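# Thread a bead onto the cord with two arms

## Task

Get any one bead threaded onto the cord, resting well away from the cord's plastic tips.

## Robot and tools

Robot: two six-joint arms, left_arm and right_arm, each with a two-finger parallel gripper, working over a table. Scene frame: origin at table-top height midway between the nominal bases, +x out over the table, +z up, left_arm on the +y side. These are frame sides, not image sides. Calibrated bases: left_arm at (-0.006, +0.377, 0) m, quat_wxyz (+1.000, 0, 0, +0.028); right_arm at (+0.042, -0.321, 0) m, quat_wxyz (+1.000, 0, 0, +0.014).

Command row: every arm command is a flat list of 14 numbers, even if one arm stays still. The first 7 are left_arm, the last 7 right_arm. Within each arm the order is shoulder, elbow, waist, wrist pitch, wrist yaw, wrist roll, then opening. This differs from the URDF joint numbering; follow this order only. The six joint values are absolute target angles in radians, in the same form the results print under Joint positions. They are not offsets. Stated ranges: shoulder 0.000 to 3.142, elbow 0.000 to 3.142, waist -2.618 to 3.054, wrist pitch -1.571 to 1.571, wrist yaw -1.571 to 1.571, wrist roll -2.094 to 2.094. The true end stops may sit up to 0.059 rad either side of these. A target more than 0.059 past a stated end, and farther out than the last reading, gets the call refused. The opening is a gripper command on a -1 (closed) to +1 (fully open) scale; except near the ends it means the grip_measured value to reach. A 0 is a real command: to leave a gripper unchanged, resend its current command (Tool commands line). To hold a joint still, resend its Joint targets value.

Gripper geometry: fingers extend along the gripper's +z and close along its y. end_effector_position is the point between the pads, roughly 1 cm behind the fingertips.

Tools:
- execute_actions(actions, cameras): actions is a list of actions; each action is a table of up to 15 rows of 14 numbers, one row per 1/30 s control step. A shorter table repeats its final row to fill 15 steps, so each action lasts 0.5 s. An empty list just returns state and images.
- move(target, speed, blend, opening_speed, blocking, cameras): target is one 14-number row, or up to 15 rows differing only in joint angles, all absolute. Joints travel together, so grippers follow curves, with no collision avoidance between arms or objects. speed (rad/s, 0.01 to 2, default 0.5) caps the joint with the longest travel; one value or one per target. blend (rad) rounds corners at intermediate targets; 0 stops at each. opening_speed (0.2 or more, scale units per second) ramps the fingers instead of sending them at once. Minimum 0.5 s per path; the whole list must fit in 10 s. blocking=false returns after about 0.5 s while motion continues; then execute_actions is refused until the move ends, so call wait or stop. A new move replaces a running one. The result adds a move: line, such as done, off_target (at rest, a joint beyond 0.035 rad of target), moving, held or fault, plus limits=held if steps were withheld, and each lagging arm's worst joint and error. done does not mean no contact.
- wait(seconds 0 to 10, cameras): lets time pass holding the last command; ends early if a move finishes.
- stop(): brakes a running move; needs room if fast.
- zoom_image(camera, region): region [x0, y0, x1, y1] pixels in that camera's latest image, at most 504 by 504. Cameras: cam_head_left, cam_head_right, cam_high, cam_low, cam_left_wrist, cam_right_wrist, all 896x504.
- read_manual(section): licence texts only.
- finished_scene(scene): call once to get a check prompt, then again in a later reply to end the scene; irreversible. The bead must stay threaded with the robot released.

Motion limits: joint speed is capped, and each step's target stays within a lead of the measured angle (waist 0.202, shoulder 0.258, elbow 0.238, wrist pitch 0.573, wrist yaw and roll 0.522 rad). If the targets would shift the gripper over 100 mm from where it is, all are scaled back. Unfinished motion may not complete by itself, so command the rest. Very small turns may not start. Joints far from the wrist swing the gripper fast. "joint sent to its limit" means a joint was clipped at its end; its absence does not prove more travel. "joint command not followed" means the clearance check altered targets; it does not keep the two grippers apart.

Results: end_effector_position (m) and end_effector_quat_wxyz in the scene frame, less accurate at long reach. Joint positions and Joint velocities per arm in the row order, then pad gap (m; 0.094 open). Joint targets: angles now being driven. Joint torques: total drive output including gravity, with offsets and noise; positive toward a larger angle; the first three wrap at ±28 N m. grip_measured reads slightly wide when empty and narrower than a squeezed part; force rises sharply around 0.11 below first-touch reading. grip_effort_nm is motor effort, negative closing, not pad force. Camera calibrations are given per camera; wrist images can lag during motion. MOTOR HOT appears at 75 °C; at 90 °C the arm folds and idles; at 100 °C it drops. Avoid holding loads stretched out or pushing against unreachable poses.

Avoid: dropping or flinging items, releasing moving parts, fast impacts, hard presses, and above all arm-to-arm collisions, which can fail the scene. Anything ending up off the table fails it. Loose objects may get nudged occasionally. Faster, smoother, lower-effort solutions are better.

Each tool is called after "Call:" by a JSON object that holds its "op" and its "data", one argument or row to a line.

## Session

Call:
{"op": "execute_actions", "data": {
  "actions": []
}}

Scene clock: 0.00 s.
left_arm: end_effector_position=(+0.2088, +0.2717, +0.1345) grip_measured=+1.000 grip_effort_nm=n/a end_effector_quat_wxyz=(-0.026, +0.448, +0.892, +0.045) | right_arm: end_effector_position=(+0.5449, -0.3345, +0.3893) grip_measured=+1.000 grip_effort_nm=n/a end_effector_quat_wxyz=(+0.596, +0.088, +0.791, -0.108)
Joint names: [shoulder, elbow, waist, wrist pitch, wrist yaw, wrist roll]
Joint positions: left_arm=[1.5 1.259 -0.582 -1.387 -0.087 0.403 0.094] | right_arm=[1.618 1.679 0.076 -0.353 0.378 0.041 0.094]
Joint velocities: left_arm=[-0.012 -0.002 0.017 0.037 0.007 -0.007 0] | right_arm=[-0.022 -0.007 -0.002 -0.066 0.051 0.022 0]
Joint torques (N m): no reading
Heat: left arm: 30 °C; right arm: 27 °C.
Joint targets: left_arm=[1.489 1.270 -0.582 -1.384 -0.084 0.403] | right_arm=[1.605 1.692 0.076 -0.346 0.381 0.041]
Tool commands: left_gripper/opening=+1.0 right_gripper/opening=+1.0

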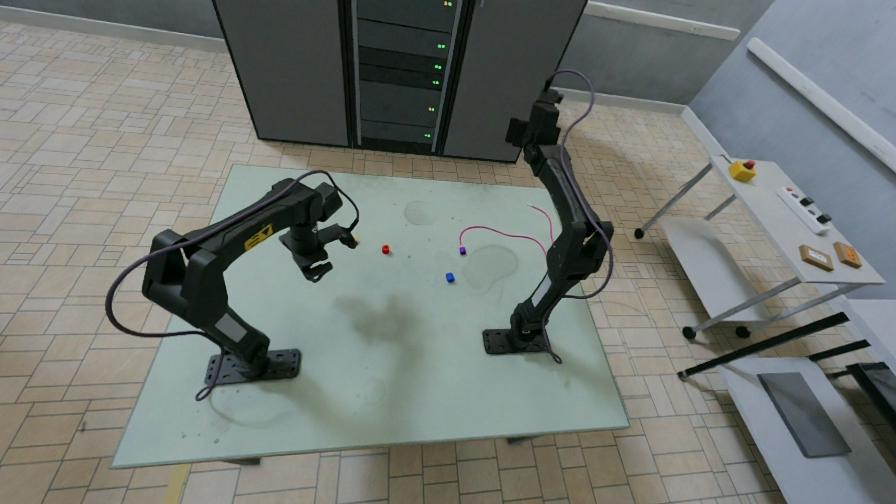

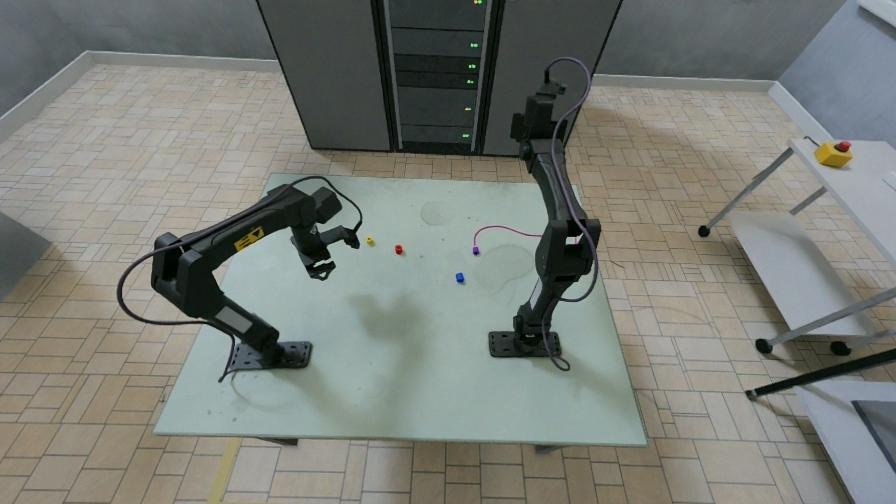

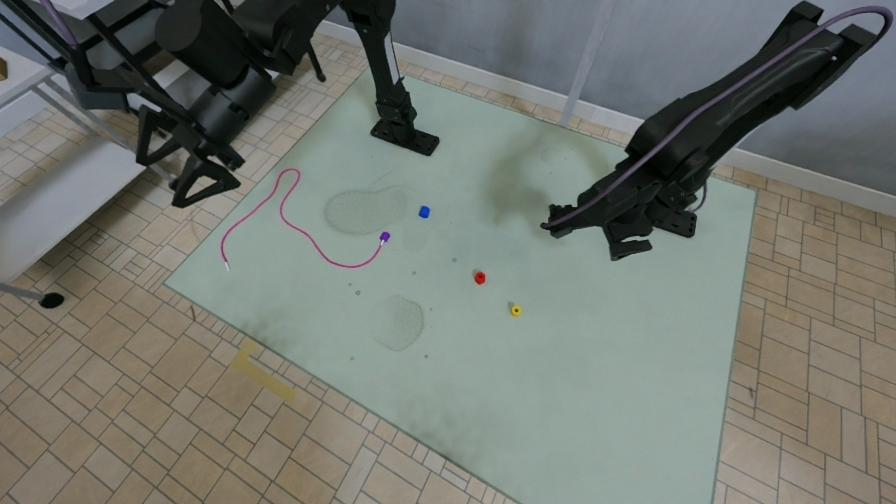

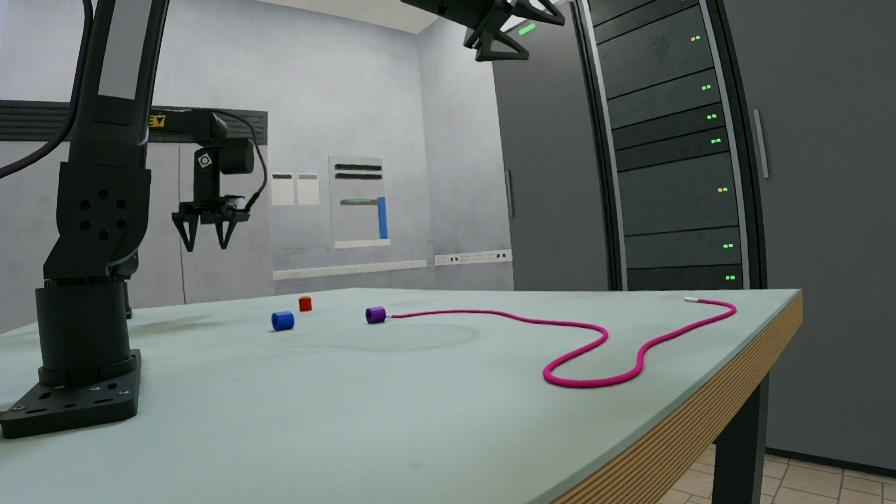

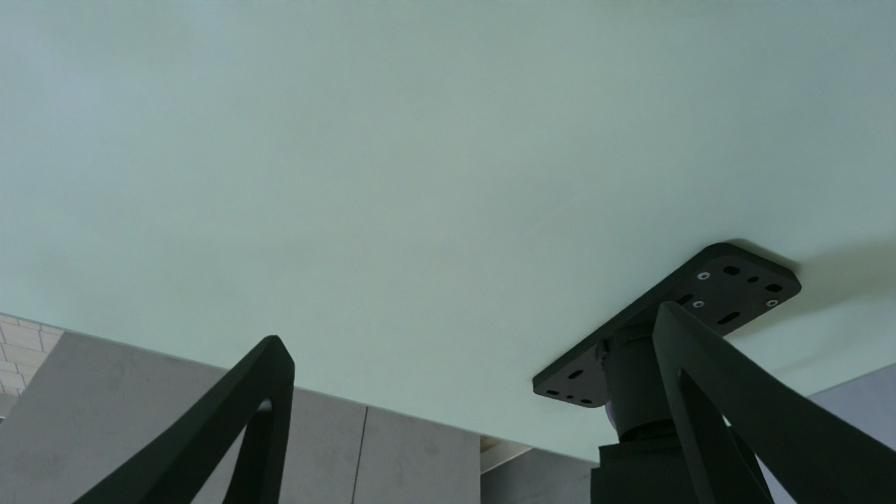

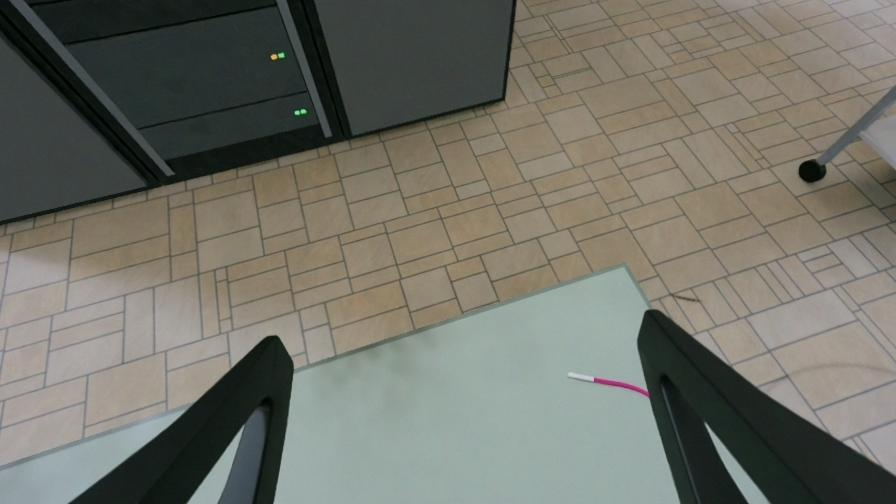

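Call:
{"op": "zoom_image", "data": {
  "camera": "cam_high",
  "region": [350, 170, 550, 330]
}}

Call:
{"op": "zoom_image", "data": {
  "camera": "cam_low",
  "region": [240, 270, 460, 350]
}}

Call:
{"op": "zoom_image", "data": {
  "camera": "cam_head_left",
  "region": [340, 190, 580, 310]
}}

Call:
{"op": "zoom_image", "data": {
  "camera": "cam_high",
  "region": [360, 210, 420, 260]
}}

Scaled by 2.520 from the camera's 896x504 image, which has a finer 1280x720 frame.

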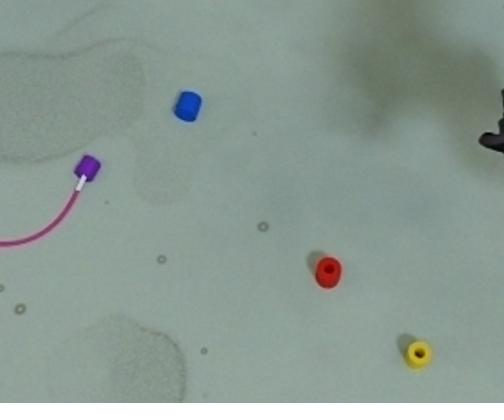

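Scaled by 2.291 from the camera's 896x504 image, which has a finer 1280x720 frame.

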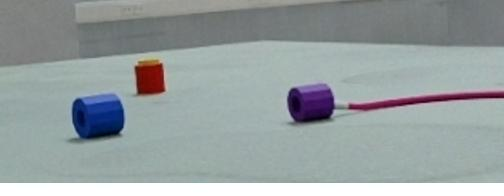

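Scaled by 2.100 from the camera's 896x504 image, which has a finer 1280x720 frame.

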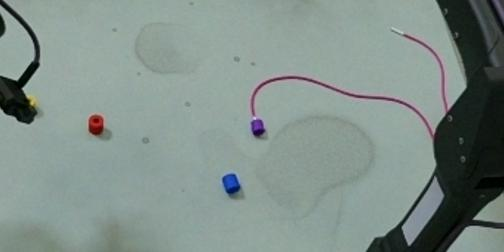

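Scaled by 8.400 from the camera's 896x504 image, which has a finer 1280x720 frame.

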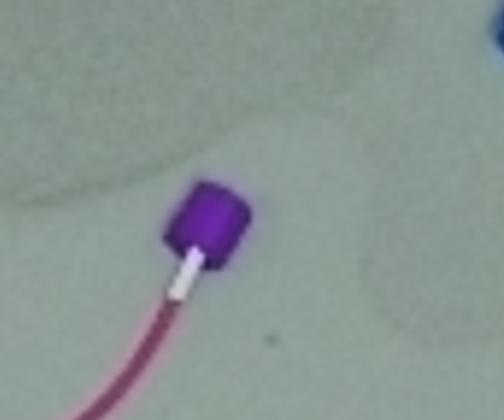

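Call:
{"op": "zoom_image", "data": {
  "camera": "cam_high",
  "region": [205, 240, 255, 290]
}}

Call:
{"op": "zoom_image", "data": {
  "camera": "cam_low",
  "region": [360, 295, 420, 335]
}}

Call:
{"op": "zoom_image", "data": {
  "camera": "cam_low",
  "region": [670, 285, 740, 325]
}}

Scaled by 10.080 from the camera's 896x504 image, which has a finer 1280x720 frame.

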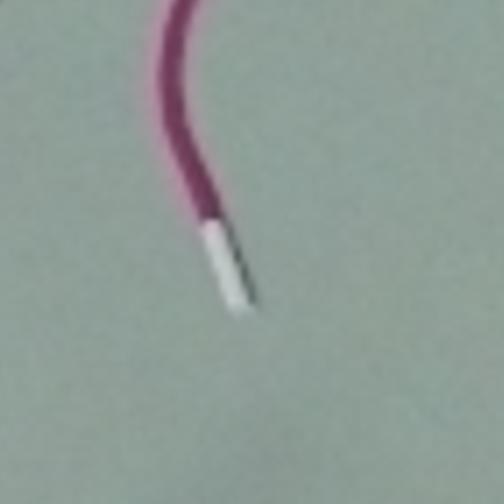

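Scaled by 8.400 from the camera's 896x504 image, which has a finer 1280x720 frame.

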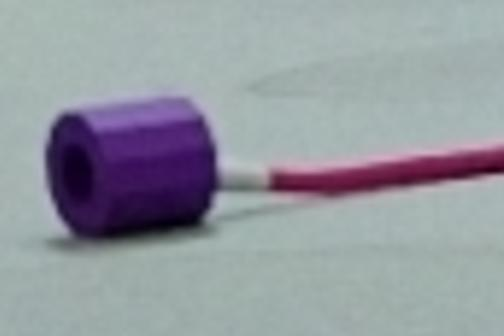

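Scaled by 7.200 from the camera's 896x504 image, which has a finer 1280x720 frame.

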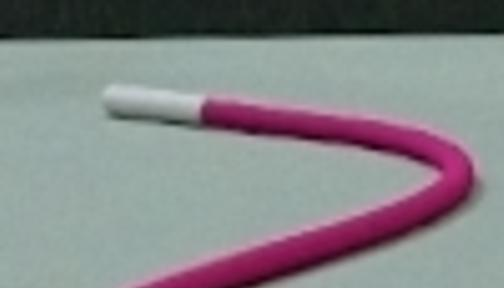

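Call:
{"op": "move", "data": {
  "target": [1.489,1.270,-0.582,-1.384,-0.084,0.403,1,2.037,1.852,0.314,-1.386,0,0.6,1],
  "speed": 0.8
}}

Scene clock: 129.67 s.
left_arm: end_effector_position=(+0.2088, +0.2717, +0.1345) grip_measured=+1.000 grip_effort_nm=-0.002 end_effector_quat_wxyz=(-0.026, +0.448, +0.892, +0.045) | right_arm: end_effector_position=(+0.4043, -0.1929, +0.1147) grip_measured=+1.000 grip_effort_nm=-0.022 end_effector_quat_wxyz=(-0.004, +0.127, +0.992, -0.004)
Joint names: [shoulder, elbow, waist, wrist pitch, wrist yaw, wrist roll]
Joint positions: left_arm=[1.5 1.259 -0.582 -1.387 -0.087 0.403 0.094] | right_arm=[2.024 1.813 0.312 -1.37 0.004 0.594 0.094]
Joint velocities: left_arm=[-0.017 0.007 -0.002 -0.066 0.066 -0.095 0] | right_arm=[0.007 0.002 -0.002 -0.051 -0.022 0.037 0]
Joint torques (N m): left_arm=[-5.83 5.98 -0.05 0.29 -0.03 -0.01] | right_arm=[-9.25 9.1 0.12 -0.17 -0.05 0.07]
Heat: left arm: 27 °C; right arm: 35 °C.
Joint targets: left_arm=[1.489 1.270 -0.582 -1.384 -0.084 0.403] | right_arm=[2.037 1.852 0.314 -1.386 0.000 0.600]
move: off_target (right_arm); right_arm: the elbow is farthest, 0.039 rad from its target
camera_calibration:
cam_right_wrist: T_world_to_cam=[[-0.347619, -0.937583, 0.00997308, -0.0395189], [-0.684391, 0.260988, 0.680804, 0.274128], [-0.640913, 0.229835, -0.732398, 0.503341], [0, 0, 0, 1]] pos_world=[0.496471, -0.224282, 0.182412]

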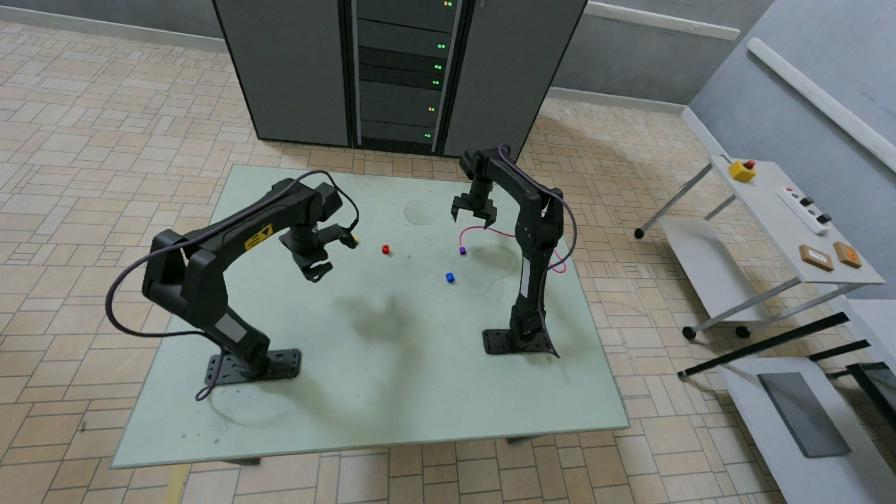

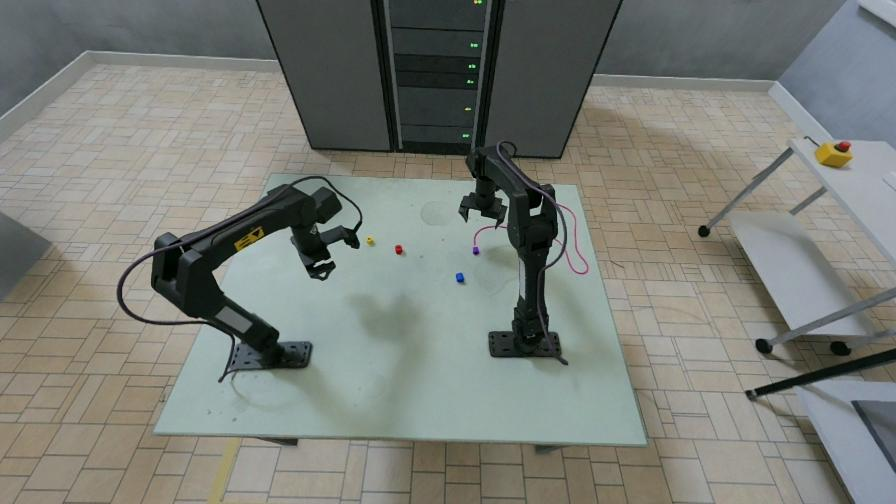

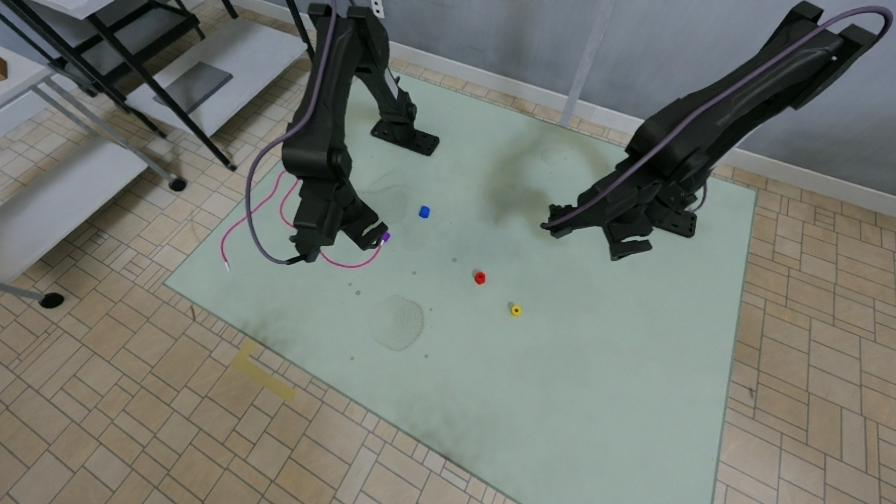

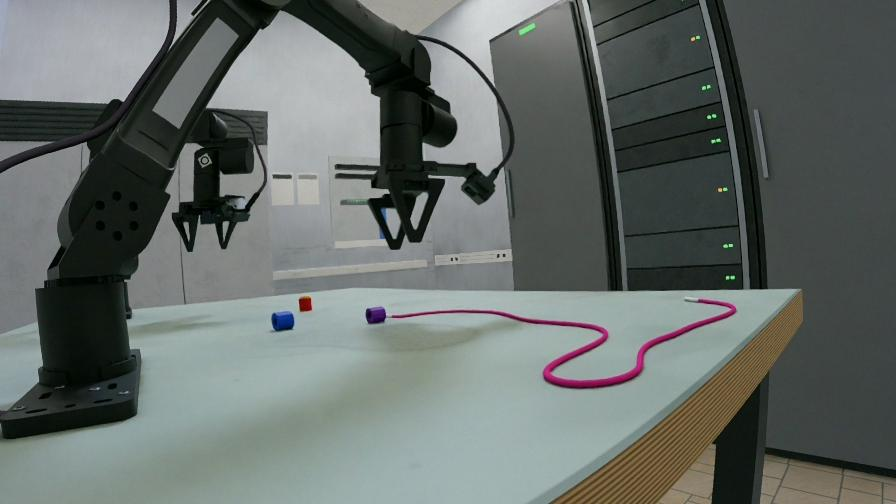

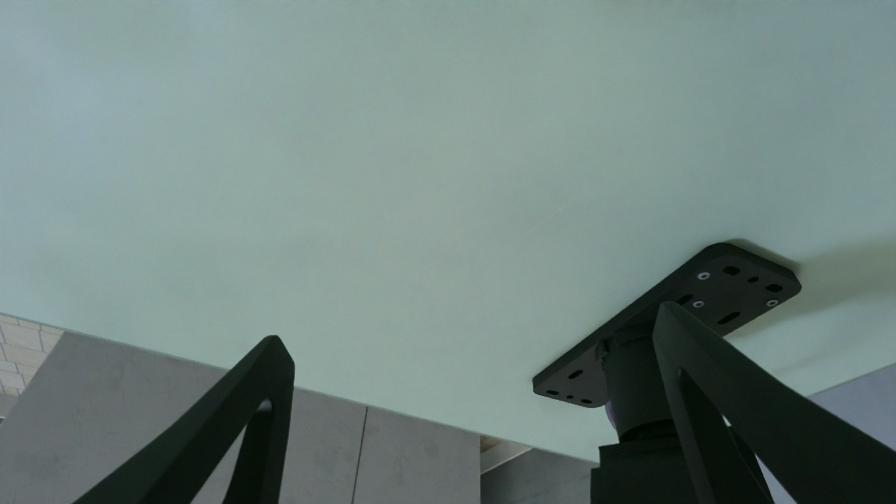

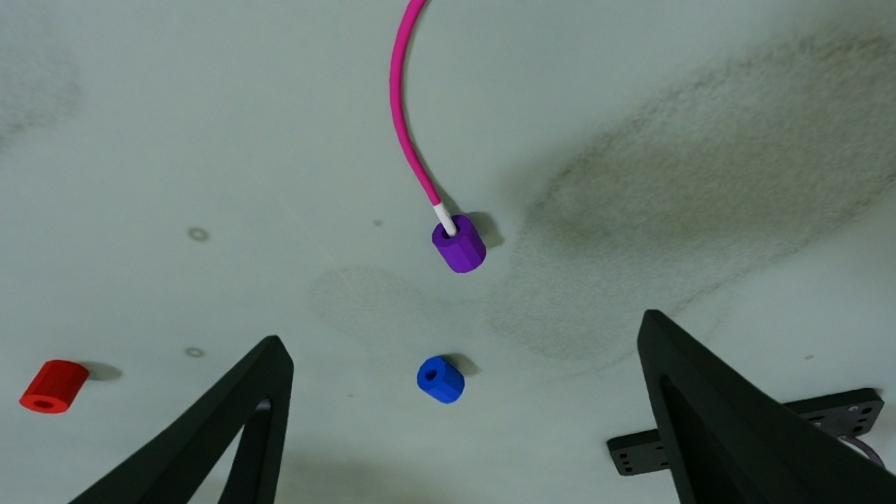

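Call:
{"op": "move", "data": {
  "target": [1.489,1.270,-0.582,-1.384,-0.084,0.403,1,2.022,1.612,0.37,-1.15,0,0.398,1],
  "cameras": ["cam_right_wrist","cam_low"]
}}

Scene clock: 161.37 s.
left_arm: end_effector_position=(+0.2088, +0.2717, +0.1345) grip_measured=+1.000 grip_effort_nm=0.002 end_effector_quat_wxyz=(-0.026, +0.448, +0.892, +0.045) | right_arm: end_effector_position=(+0.3968, -0.1730, +0.0681) grip_measured=+1.000 grip_effort_nm=-0.022 end_effector_quat_wxyz=(+0.001, +0.005, +1.000, +0.000)
Joint names: [shoulder, elbow, waist, wrist pitch, wrist yaw, wrist roll]
Joint positions: left_arm=[1.5 1.259 -0.582 -1.387 -0.087 0.403 0.094] | right_arm=[2.024 1.628 0.366 -1.173 0.001 0.403 0.094]
Joint velocities: left_arm=[0.002 -0.027 -0.017 -0.022 0.051 -0.007 0] | right_arm=[0.017 -0.022 0.027 0.037 -0.007 -0.066 0]
Joint torques (N m): left_arm=[-5.82 6.01 -0.03 0.29 -0.03 -0.01] | right_arm=[-10.35 4.83 0.31 0.27 -0.05 -0.03]
Heat: left arm: 27 °C; right arm: 29 °C.
Joint targets: left_arm=[1.489 1.270 -0.582 -1.384 -0.084 0.403] | right_arm=[2.022 1.612 0.370 -1.150 0.000 0.398]
move: done
camera_calibration:
cam_right_wrist: T_world_to_cam=[[-0.109972, -0.993935, 0.000530284, -0.126432], [-0.733446, 0.081511, 0.674842, 0.284291], [-0.670792, 0.073825, -0.737962, 0.445125], [0, 0, 0, 1]] pos_world=[0.493195, -0.181699, 0.136701]
Images, in order (width x height): cam_low 896x504, cam_right_wrist 896x504.

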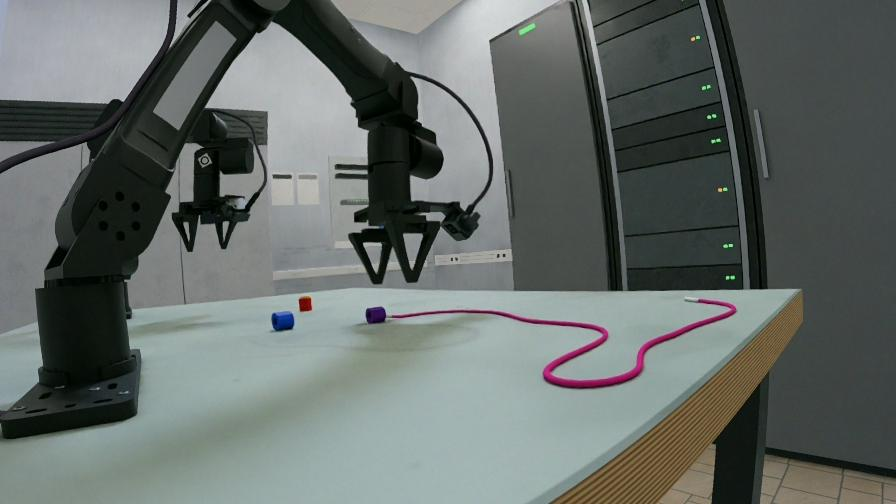

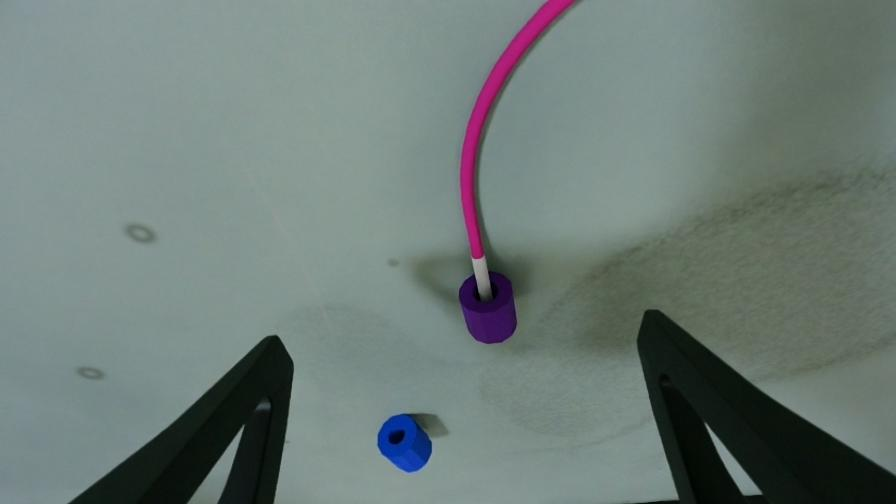

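Call:
{"op": "move", "data": {
  "target": [1.489,1.270,-0.582,-1.384,-0.084,0.403,1,2.048,1.436,0.368,-0.95,0,0.40,-0.3],
  "cameras": ["cam_right_wrist","cam_low"],
  "speed": 0.3
}}

Call:
{"op": "zoom_image", "data": {
  "camera": "cam_low",
  "region": [340, 200, 500, 340]
}}

Scene clock: 178.43 s.
left_arm: end_effector_position=(+0.2088, +0.2717, +0.1345) grip_measured=+1.000 grip_effort_nm=0.002 end_effector_quat_wxyz=(-0.026, +0.448, +0.892, +0.045) | right_arm: end_effector_position=(+0.3921, -0.1749, +0.0229) grip_measured=-0.297 grip_effort_nm=-0.183 end_effector_quat_wxyz=(+0.009, +0.004, +1.000, +0.003)
Joint names: [shoulder, elbow, waist, wrist pitch, wrist yaw, wrist roll]
Joint positions: left_arm=[1.5 1.259 -0.582 -1.387 -0.087 0.403 0.094] | right_arm=[2.032 1.453 0.366 -0.973 0.001 0.402 0.033]
Joint velocities: left_arm=[0.022 0.002 -0.002 -0.066 0.066 -0.022 0] | right_arm=[0.007 0.007 -0.007 0.007 -0.022 -0.022 0]
Joint torques (N m): left_arm=[-5.82 5.97 -0.03 0.29 -0.04 -0.01] | right_arm=[-8.69 4.45 0.13 0.26 -0.02 -0.01]
Heat: left arm: 27 °C; right arm: 29 °C.
Joint targets: left_arm=[1.489 1.270 -0.582 -1.384 -0.084 0.403] | right_arm=[2.048 1.436 0.368 -0.950 0.000 0.400]
move: done
camera_calibration:
cam_right_wrist: T_world_to_cam=[[-0.109151, -0.993992, -0.00811639, -0.128986], [-0.744584, 0.0763485, 0.663148, 0.315284], [-0.658544, 0.0784266, -0.748444, 0.404992], [0, 0, 0, 1]] pos_world=[0.487382, -0.184044, 0.0929873]
Images, in order (width x height): cam_low 896x504, cam_right_wrist 896x504.

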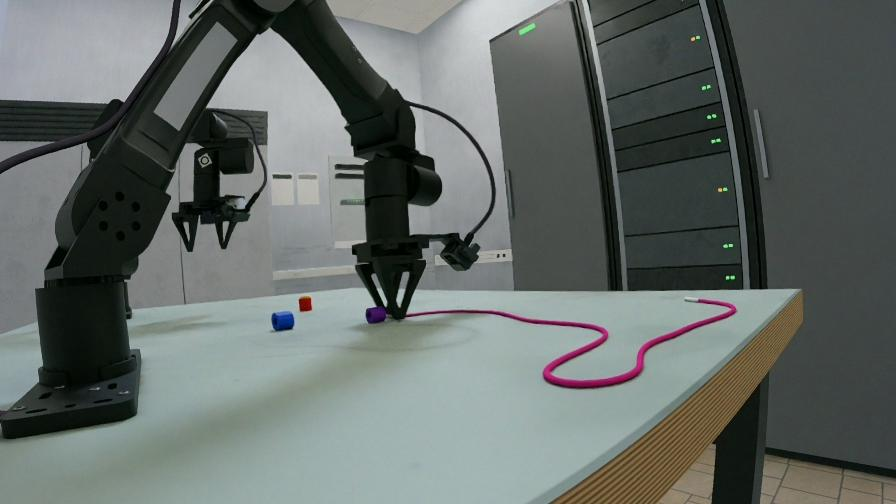

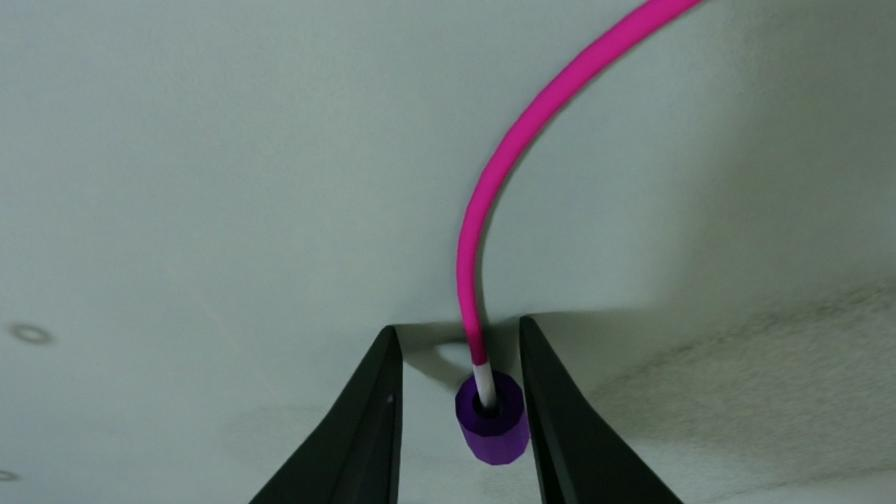

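Scaled by 3.150 from the camera's 896x504 image, which has a finer 1280x720 frame.

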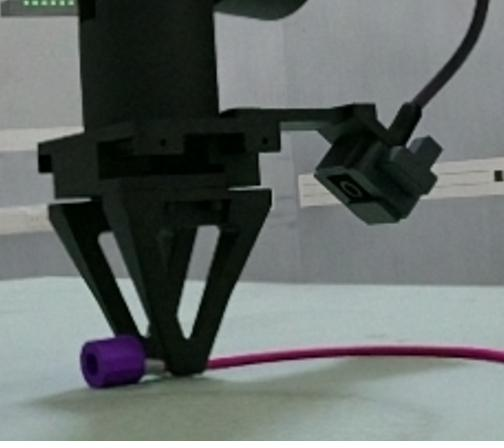

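Call:
{"op": "move", "data": {
  "target": [1.489,1.270,-0.582,-1.384,-0.084,0.403,1,2.330,1.830,0.347,-1.28,0,0.375,-0.3],
  "cameras": ["cam_right_wrist","cam_low"],
  "speed": 0.3
}}

Call:
{"op": "zoom_image", "data": {
  "camera": "cam_low",
  "region": [340, 200, 500, 340]
}}

Scene clock: 205.10 s.
left_arm: end_effector_position=(+0.2088, +0.2717, +0.1345) grip_measured=+1.000 grip_effort_nm=0.002 end_effector_quat_wxyz=(-0.026, +0.448, +0.892, +0.045) | right_arm: end_effector_position=(+0.3946, -0.1757, +0.0228) grip_measured=-0.297 grip_effort_nm=-0.173 end_effector_quat_wxyz=(-0.105, -0.004, +0.994, -0.037)
Joint names: [shoulder, elbow, waist, wrist pitch, wrist yaw, wrist roll]
Joint positions: left_arm=[1.5 1.259 -0.582 -1.387 -0.087 0.403 0.094] | right_arm=[2.274 1.815 0.357 -1.334 -0.01 0.375 0.033]
Joint velocities: left_arm=[-0.002 0.007 0.002 -0.007 -0.022 -0.022 0] | right_arm=[-0.032 0.007 -0.007 0.007 0.022 -0.051 -0.001]
Joint torques (N m): left_arm=[-5.82 6 -0.05 0.28 -0.02 -0.01] | right_arm=[-7.5 6.49 -0.92 0.11 0.09 0.04]
Heat: left arm: 27 °C; right arm: 30 °C.
Joint targets: left_arm=[1.489 1.270 -0.582 -1.384 -0.084 0.403] | right_arm=[2.330 1.830 0.347 -1.280 0.000 0.375]
move: off_target (right_arm); right_arm: the shoulder is farthest, 0.056 rad from its target
camera_calibration:
cam_right_wrist: T_world_to_cam=[[-0.0826777, -0.992255, 0.0927108, -0.141931], [-0.577161, 0.123515, 0.807236, 0.256158], [-0.812434, 0.0132313, -0.582902, 0.45214], [0, 0, 0, 1]] pos_world=[0.503444, -0.178453, 0.0699319]
Images, in order (width x height): cam_low 896x504, cam_right_wrist 896x504.

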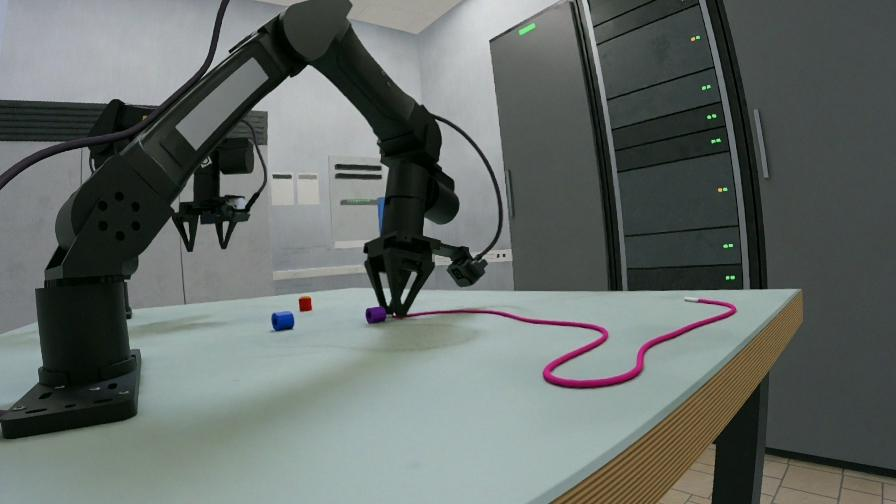

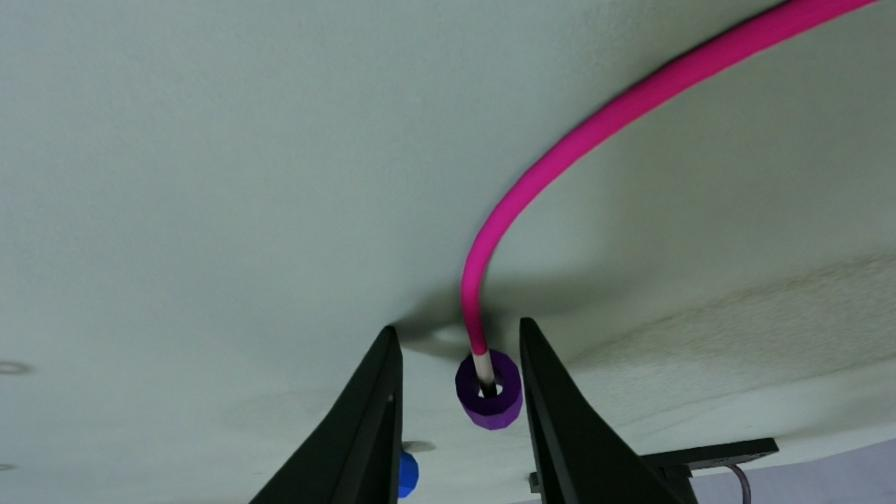

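Scaled by 3.150 from the camera's 896x504 image, which has a finer 1280x720 frame.

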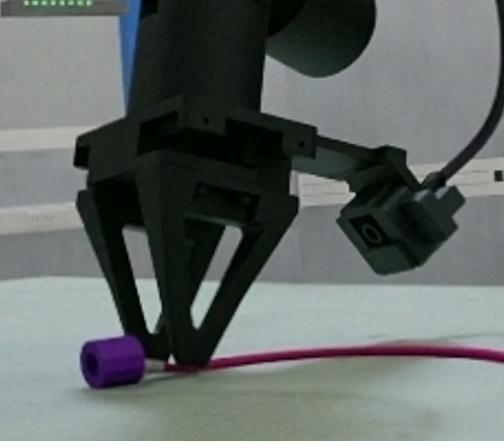

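Call:
{"op": "move", "data": {
  "target": [1.489,1.270,-0.582,-1.384,-0.084,0.403,1,2.280,1.800,0.343,-1.31,0,0.375,-0.3],
  "cameras": ["cam_right_wrist"],
  "speed": 0.3
}}

Call:
{"op": "zoom_image", "data": {
  "camera": "cam_right_wrist",
  "region": [360, 200, 580, 480]
}}

Scene clock: 249.87 s.
left_arm: end_effector_position=(+0.2088, +0.2717, +0.1345) grip_measured=+1.000 grip_effort_nm=-0.002 end_effector_quat_wxyz=(-0.026, +0.448, +0.892, +0.045) | right_arm: end_effector_position=(+0.3945, -0.1758, +0.0229) grip_measured=-0.297 grip_effort_nm=-0.168 end_effector_quat_wxyz=(-0.106, -0.003, +0.994, -0.035)
Joint names: [shoulder, elbow, waist, wrist pitch, wrist yaw, wrist roll]
Joint positions: left_arm=[1.5 1.259 -0.582 -1.387 -0.087 0.403 0.094] | right_arm=[2.275 1.815 0.355 -1.335 -0.014 0.375 0.033]
Joint velocities: left_arm=[-0.002 0.022 0.012 0.022 -0.022 -0.051 0] | right_arm=[-0.012 -0.002 -0.007 -0.007 -0.066 -0.051 -0.001]
Joint torques (N m): left_arm=[-5.82 5.98 -0.05 0.29 -0.03 -0.01] | right_arm=[-11.18 4.42 -1.02 -0.19 0.12 0.01]
Heat: left arm: 27 °C; right arm: 30 °C.
Joint targets: left_arm=[1.489 1.270 -0.582 -1.384 -0.084 0.403] | right_arm=[2.280 1.800 0.343 -1.310 0.000 0.375]
move: done
camera_calibration:
cam_right_wrist: T_world_to_cam=[[-0.0853337, -0.992353, 0.0891792, -0.140958], [-0.574572, 0.122136, 0.80929, 0.254767], [-0.813994, 0.0178198, -0.580601, 0.453388], [0, 0, 0, 1]] pos_world=[0.503409, -0.179076, 0.0696278]
Images, in order (width x height): cam_right_wrist 896x504.

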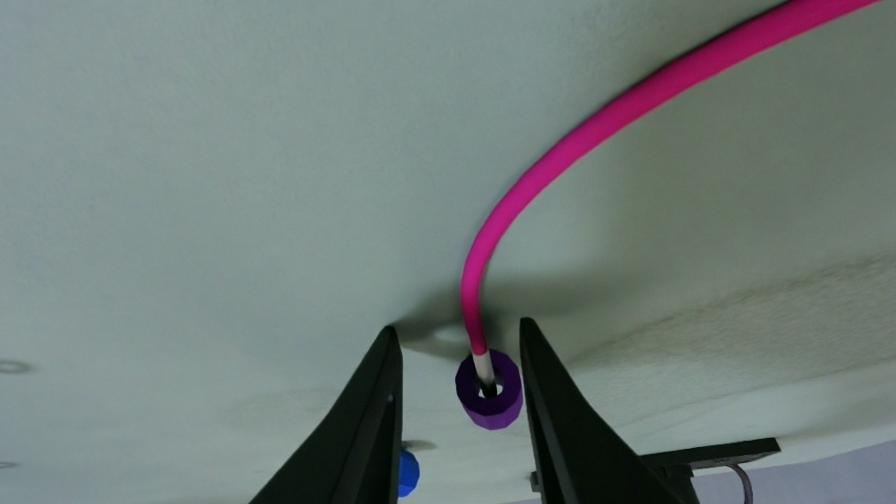

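Scaled by 1.800 from the camera's 896x504 image, which has a finer 1280x720 frame.

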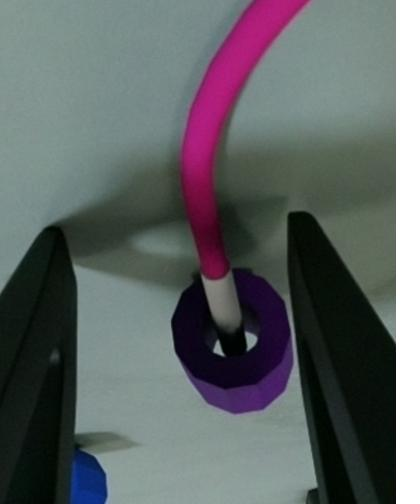

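Call:
{"op": "move", "data": {
  "target": [1.489,1.270,-0.582,-1.384,-0.084,0.403,1,2.260,1.800,0.343,-1.31,0,0.375,-0.3],
  "cameras": ["cam_right_wrist","cam_low"],
  "speed": 0.3
}}

Call:
{"op": "zoom_image", "data": {
  "camera": "cam_low",
  "region": [340, 260, 440, 340]
}}

Scene clock: 256.03 s.
left_arm: end_effector_position=(+0.2088, +0.2717, +0.1345) grip_measured=+1.000 grip_effort_nm=0.002 end_effector_quat_wxyz=(-0.026, +0.448, +0.892, +0.045) | right_arm: end_effector_position=(+0.3945, -0.1759, +0.0230) grip_measured=-0.297 grip_effort_nm=-0.173 end_effector_quat_wxyz=(-0.106, -0.003, +0.994, -0.034)
Joint names: [shoulder, elbow, waist, wrist pitch, wrist yaw, wrist roll]
Joint positions: left_arm=[1.5 1.259 -0.582 -1.387 -0.087 0.403 0.094] | right_arm=[2.274 1.815 0.354 -1.335 -0.015 0.375 0.033]
Joint velocities: left_arm=[0.007 -0.012 -0.002 -0.007 0.037 -0.007 0] | right_arm=[-0.007 0.002 0.017 0.051 -0.007 -0.007 -0.001]
Joint torques (N m): left_arm=[-5.85 5.98 -0.03 0.29 -0.04 -0.01] | right_arm=[-12.7 4.37 -0.99 -0.19 0.12 0.01]
Heat: left arm: 27 °C; right arm: 32 °C.
Joint targets: left_arm=[1.489 1.270 -0.582 -1.384 -0.084 0.403] | right_arm=[2.260 1.800 0.343 -1.310 0.000 0.375]
move: done
camera_calibration:
cam_right_wrist: T_world_to_cam=[[-0.0858153, -0.992357, 0.0886771, -0.140821], [-0.574689, 0.122009, 0.809226, 0.254724], [-0.81386, 0.0184821, -0.580767, 0.45359], [0, 0, 0, 1]] pos_world=[0.503461, -0.179207, 0.0697886]
Images, in order (width x height): cam_low 896x504, cam_right_wrist 896x504.

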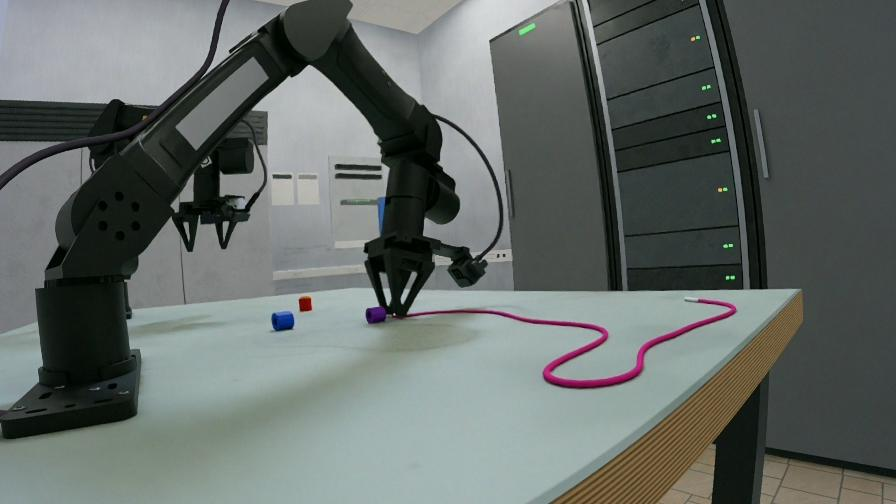

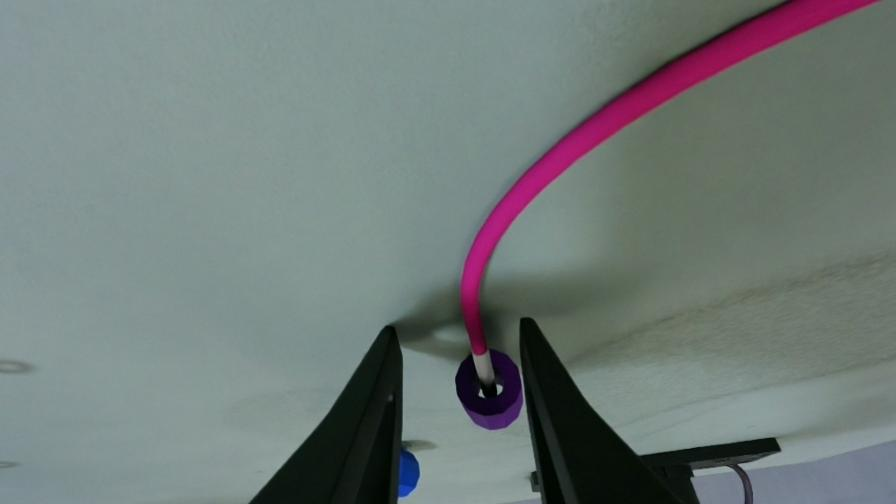

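Scaled by 5.040 from the camera's 896x504 image, which has a finer 1280x720 frame.

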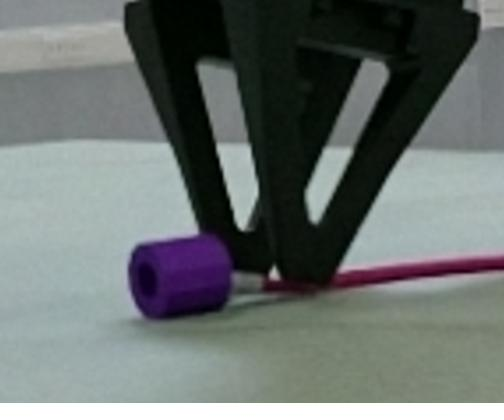

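Call:
{"op": "move", "data": {
  "target": [1.489,1.270,-0.582,-1.384,-0.084,0.403,1,2.350,1.800,0.33,-1.31,0,0.375,-0.3],
  "cameras": ["cam_right_wrist","cam_low"],
  "speed": 0.3
}}

Call:
{"op": "zoom_image", "data": {
  "camera": "cam_low",
  "region": [340, 260, 440, 340]
}}

Scene clock: 269.37 s.
left_arm: end_effector_position=(+0.2088, +0.2717, +0.1345) grip_measured=+1.000 grip_effort_nm=0.007 end_effector_quat_wxyz=(-0.026, +0.448, +0.892, +0.045) | right_arm: end_effector_position=(+0.3940, -0.1763, +0.0219) grip_measured=-0.297 grip_effort_nm=-0.173 end_effector_quat_wxyz=(-0.112, +0.003, +0.993, -0.025)
Joint names: [shoulder, elbow, waist, wrist pitch, wrist yaw, wrist roll]
Joint positions: left_arm=[1.5 1.259 -0.582 -1.387 -0.087 0.403 0.094] | right_arm=[2.278 1.815 0.344 -1.337 -0.035 0.375 0.033]
Joint velocities: left_arm=[-0.002 0.002 -0.012 0.051 -0.007 0.051 0] | right_arm=[-0.012 0.002 -0.007 -0.081 -0.066 -0.007 -0.001]
Joint torques (N m): left_arm=[-5.81 6 -0.03 0.28 -0.03 -0.01] | right_arm=[-6.23 4.4 -1.35 -0.18 0.3 0]
Heat: left arm: 27 °C; right arm: 35 °C.
Joint targets: left_arm=[1.489 1.270 -0.582 -1.384 -0.084 0.403] | right_arm=[2.350 1.800 0.330 -1.310 0.000 0.375]
move: off_target (right_arm); right_arm: the shoulder is farthest, 0.072 rad from its target
camera_calibration:
cam_right_wrist: T_world_to_cam=[[-0.0991868, -0.992358, 0.0734005, -0.135563], [-0.563314, 0.116804, 0.817945, 0.24975], [-0.820268, 0.0397818, -0.570595, 0.458614], [0, 0, 0, 1]] pos_world=[0.503427, -0.181943, 0.0673511]
Images, in order (width x height): cam_low 896x504, cam_right_wrist 896x504.

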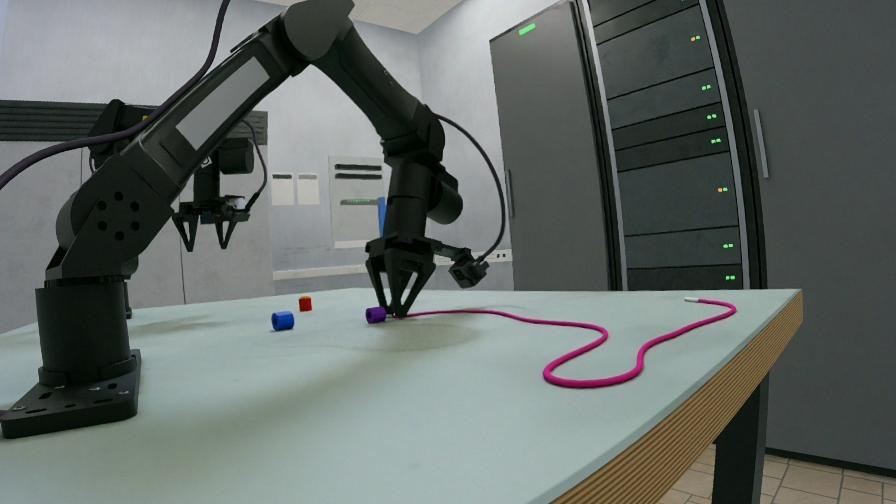

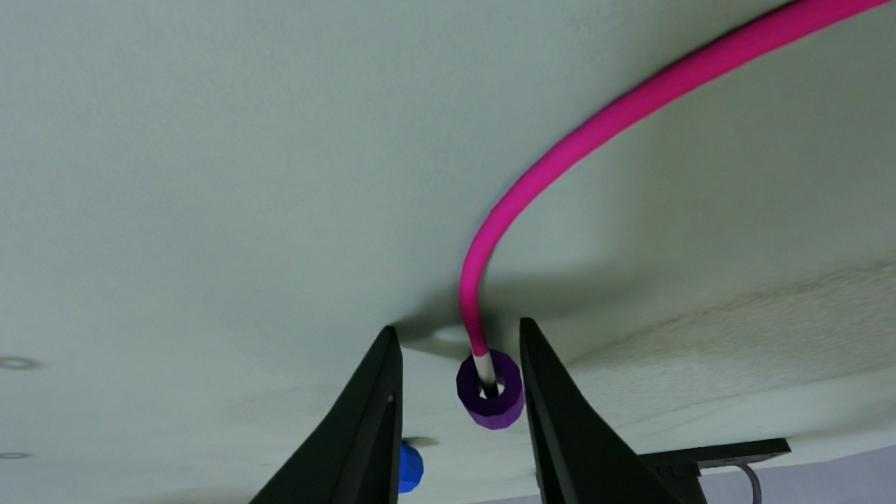

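Scaled by 5.040 from the camera's 896x504 image, which has a finer 1280x720 frame.

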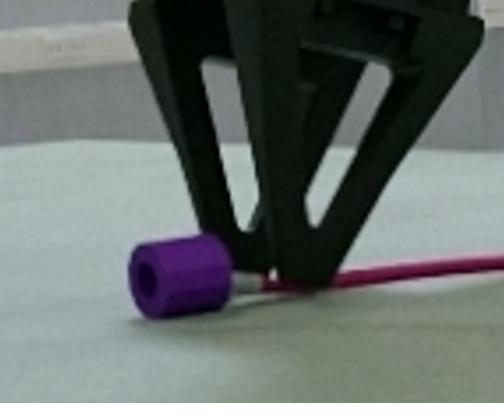

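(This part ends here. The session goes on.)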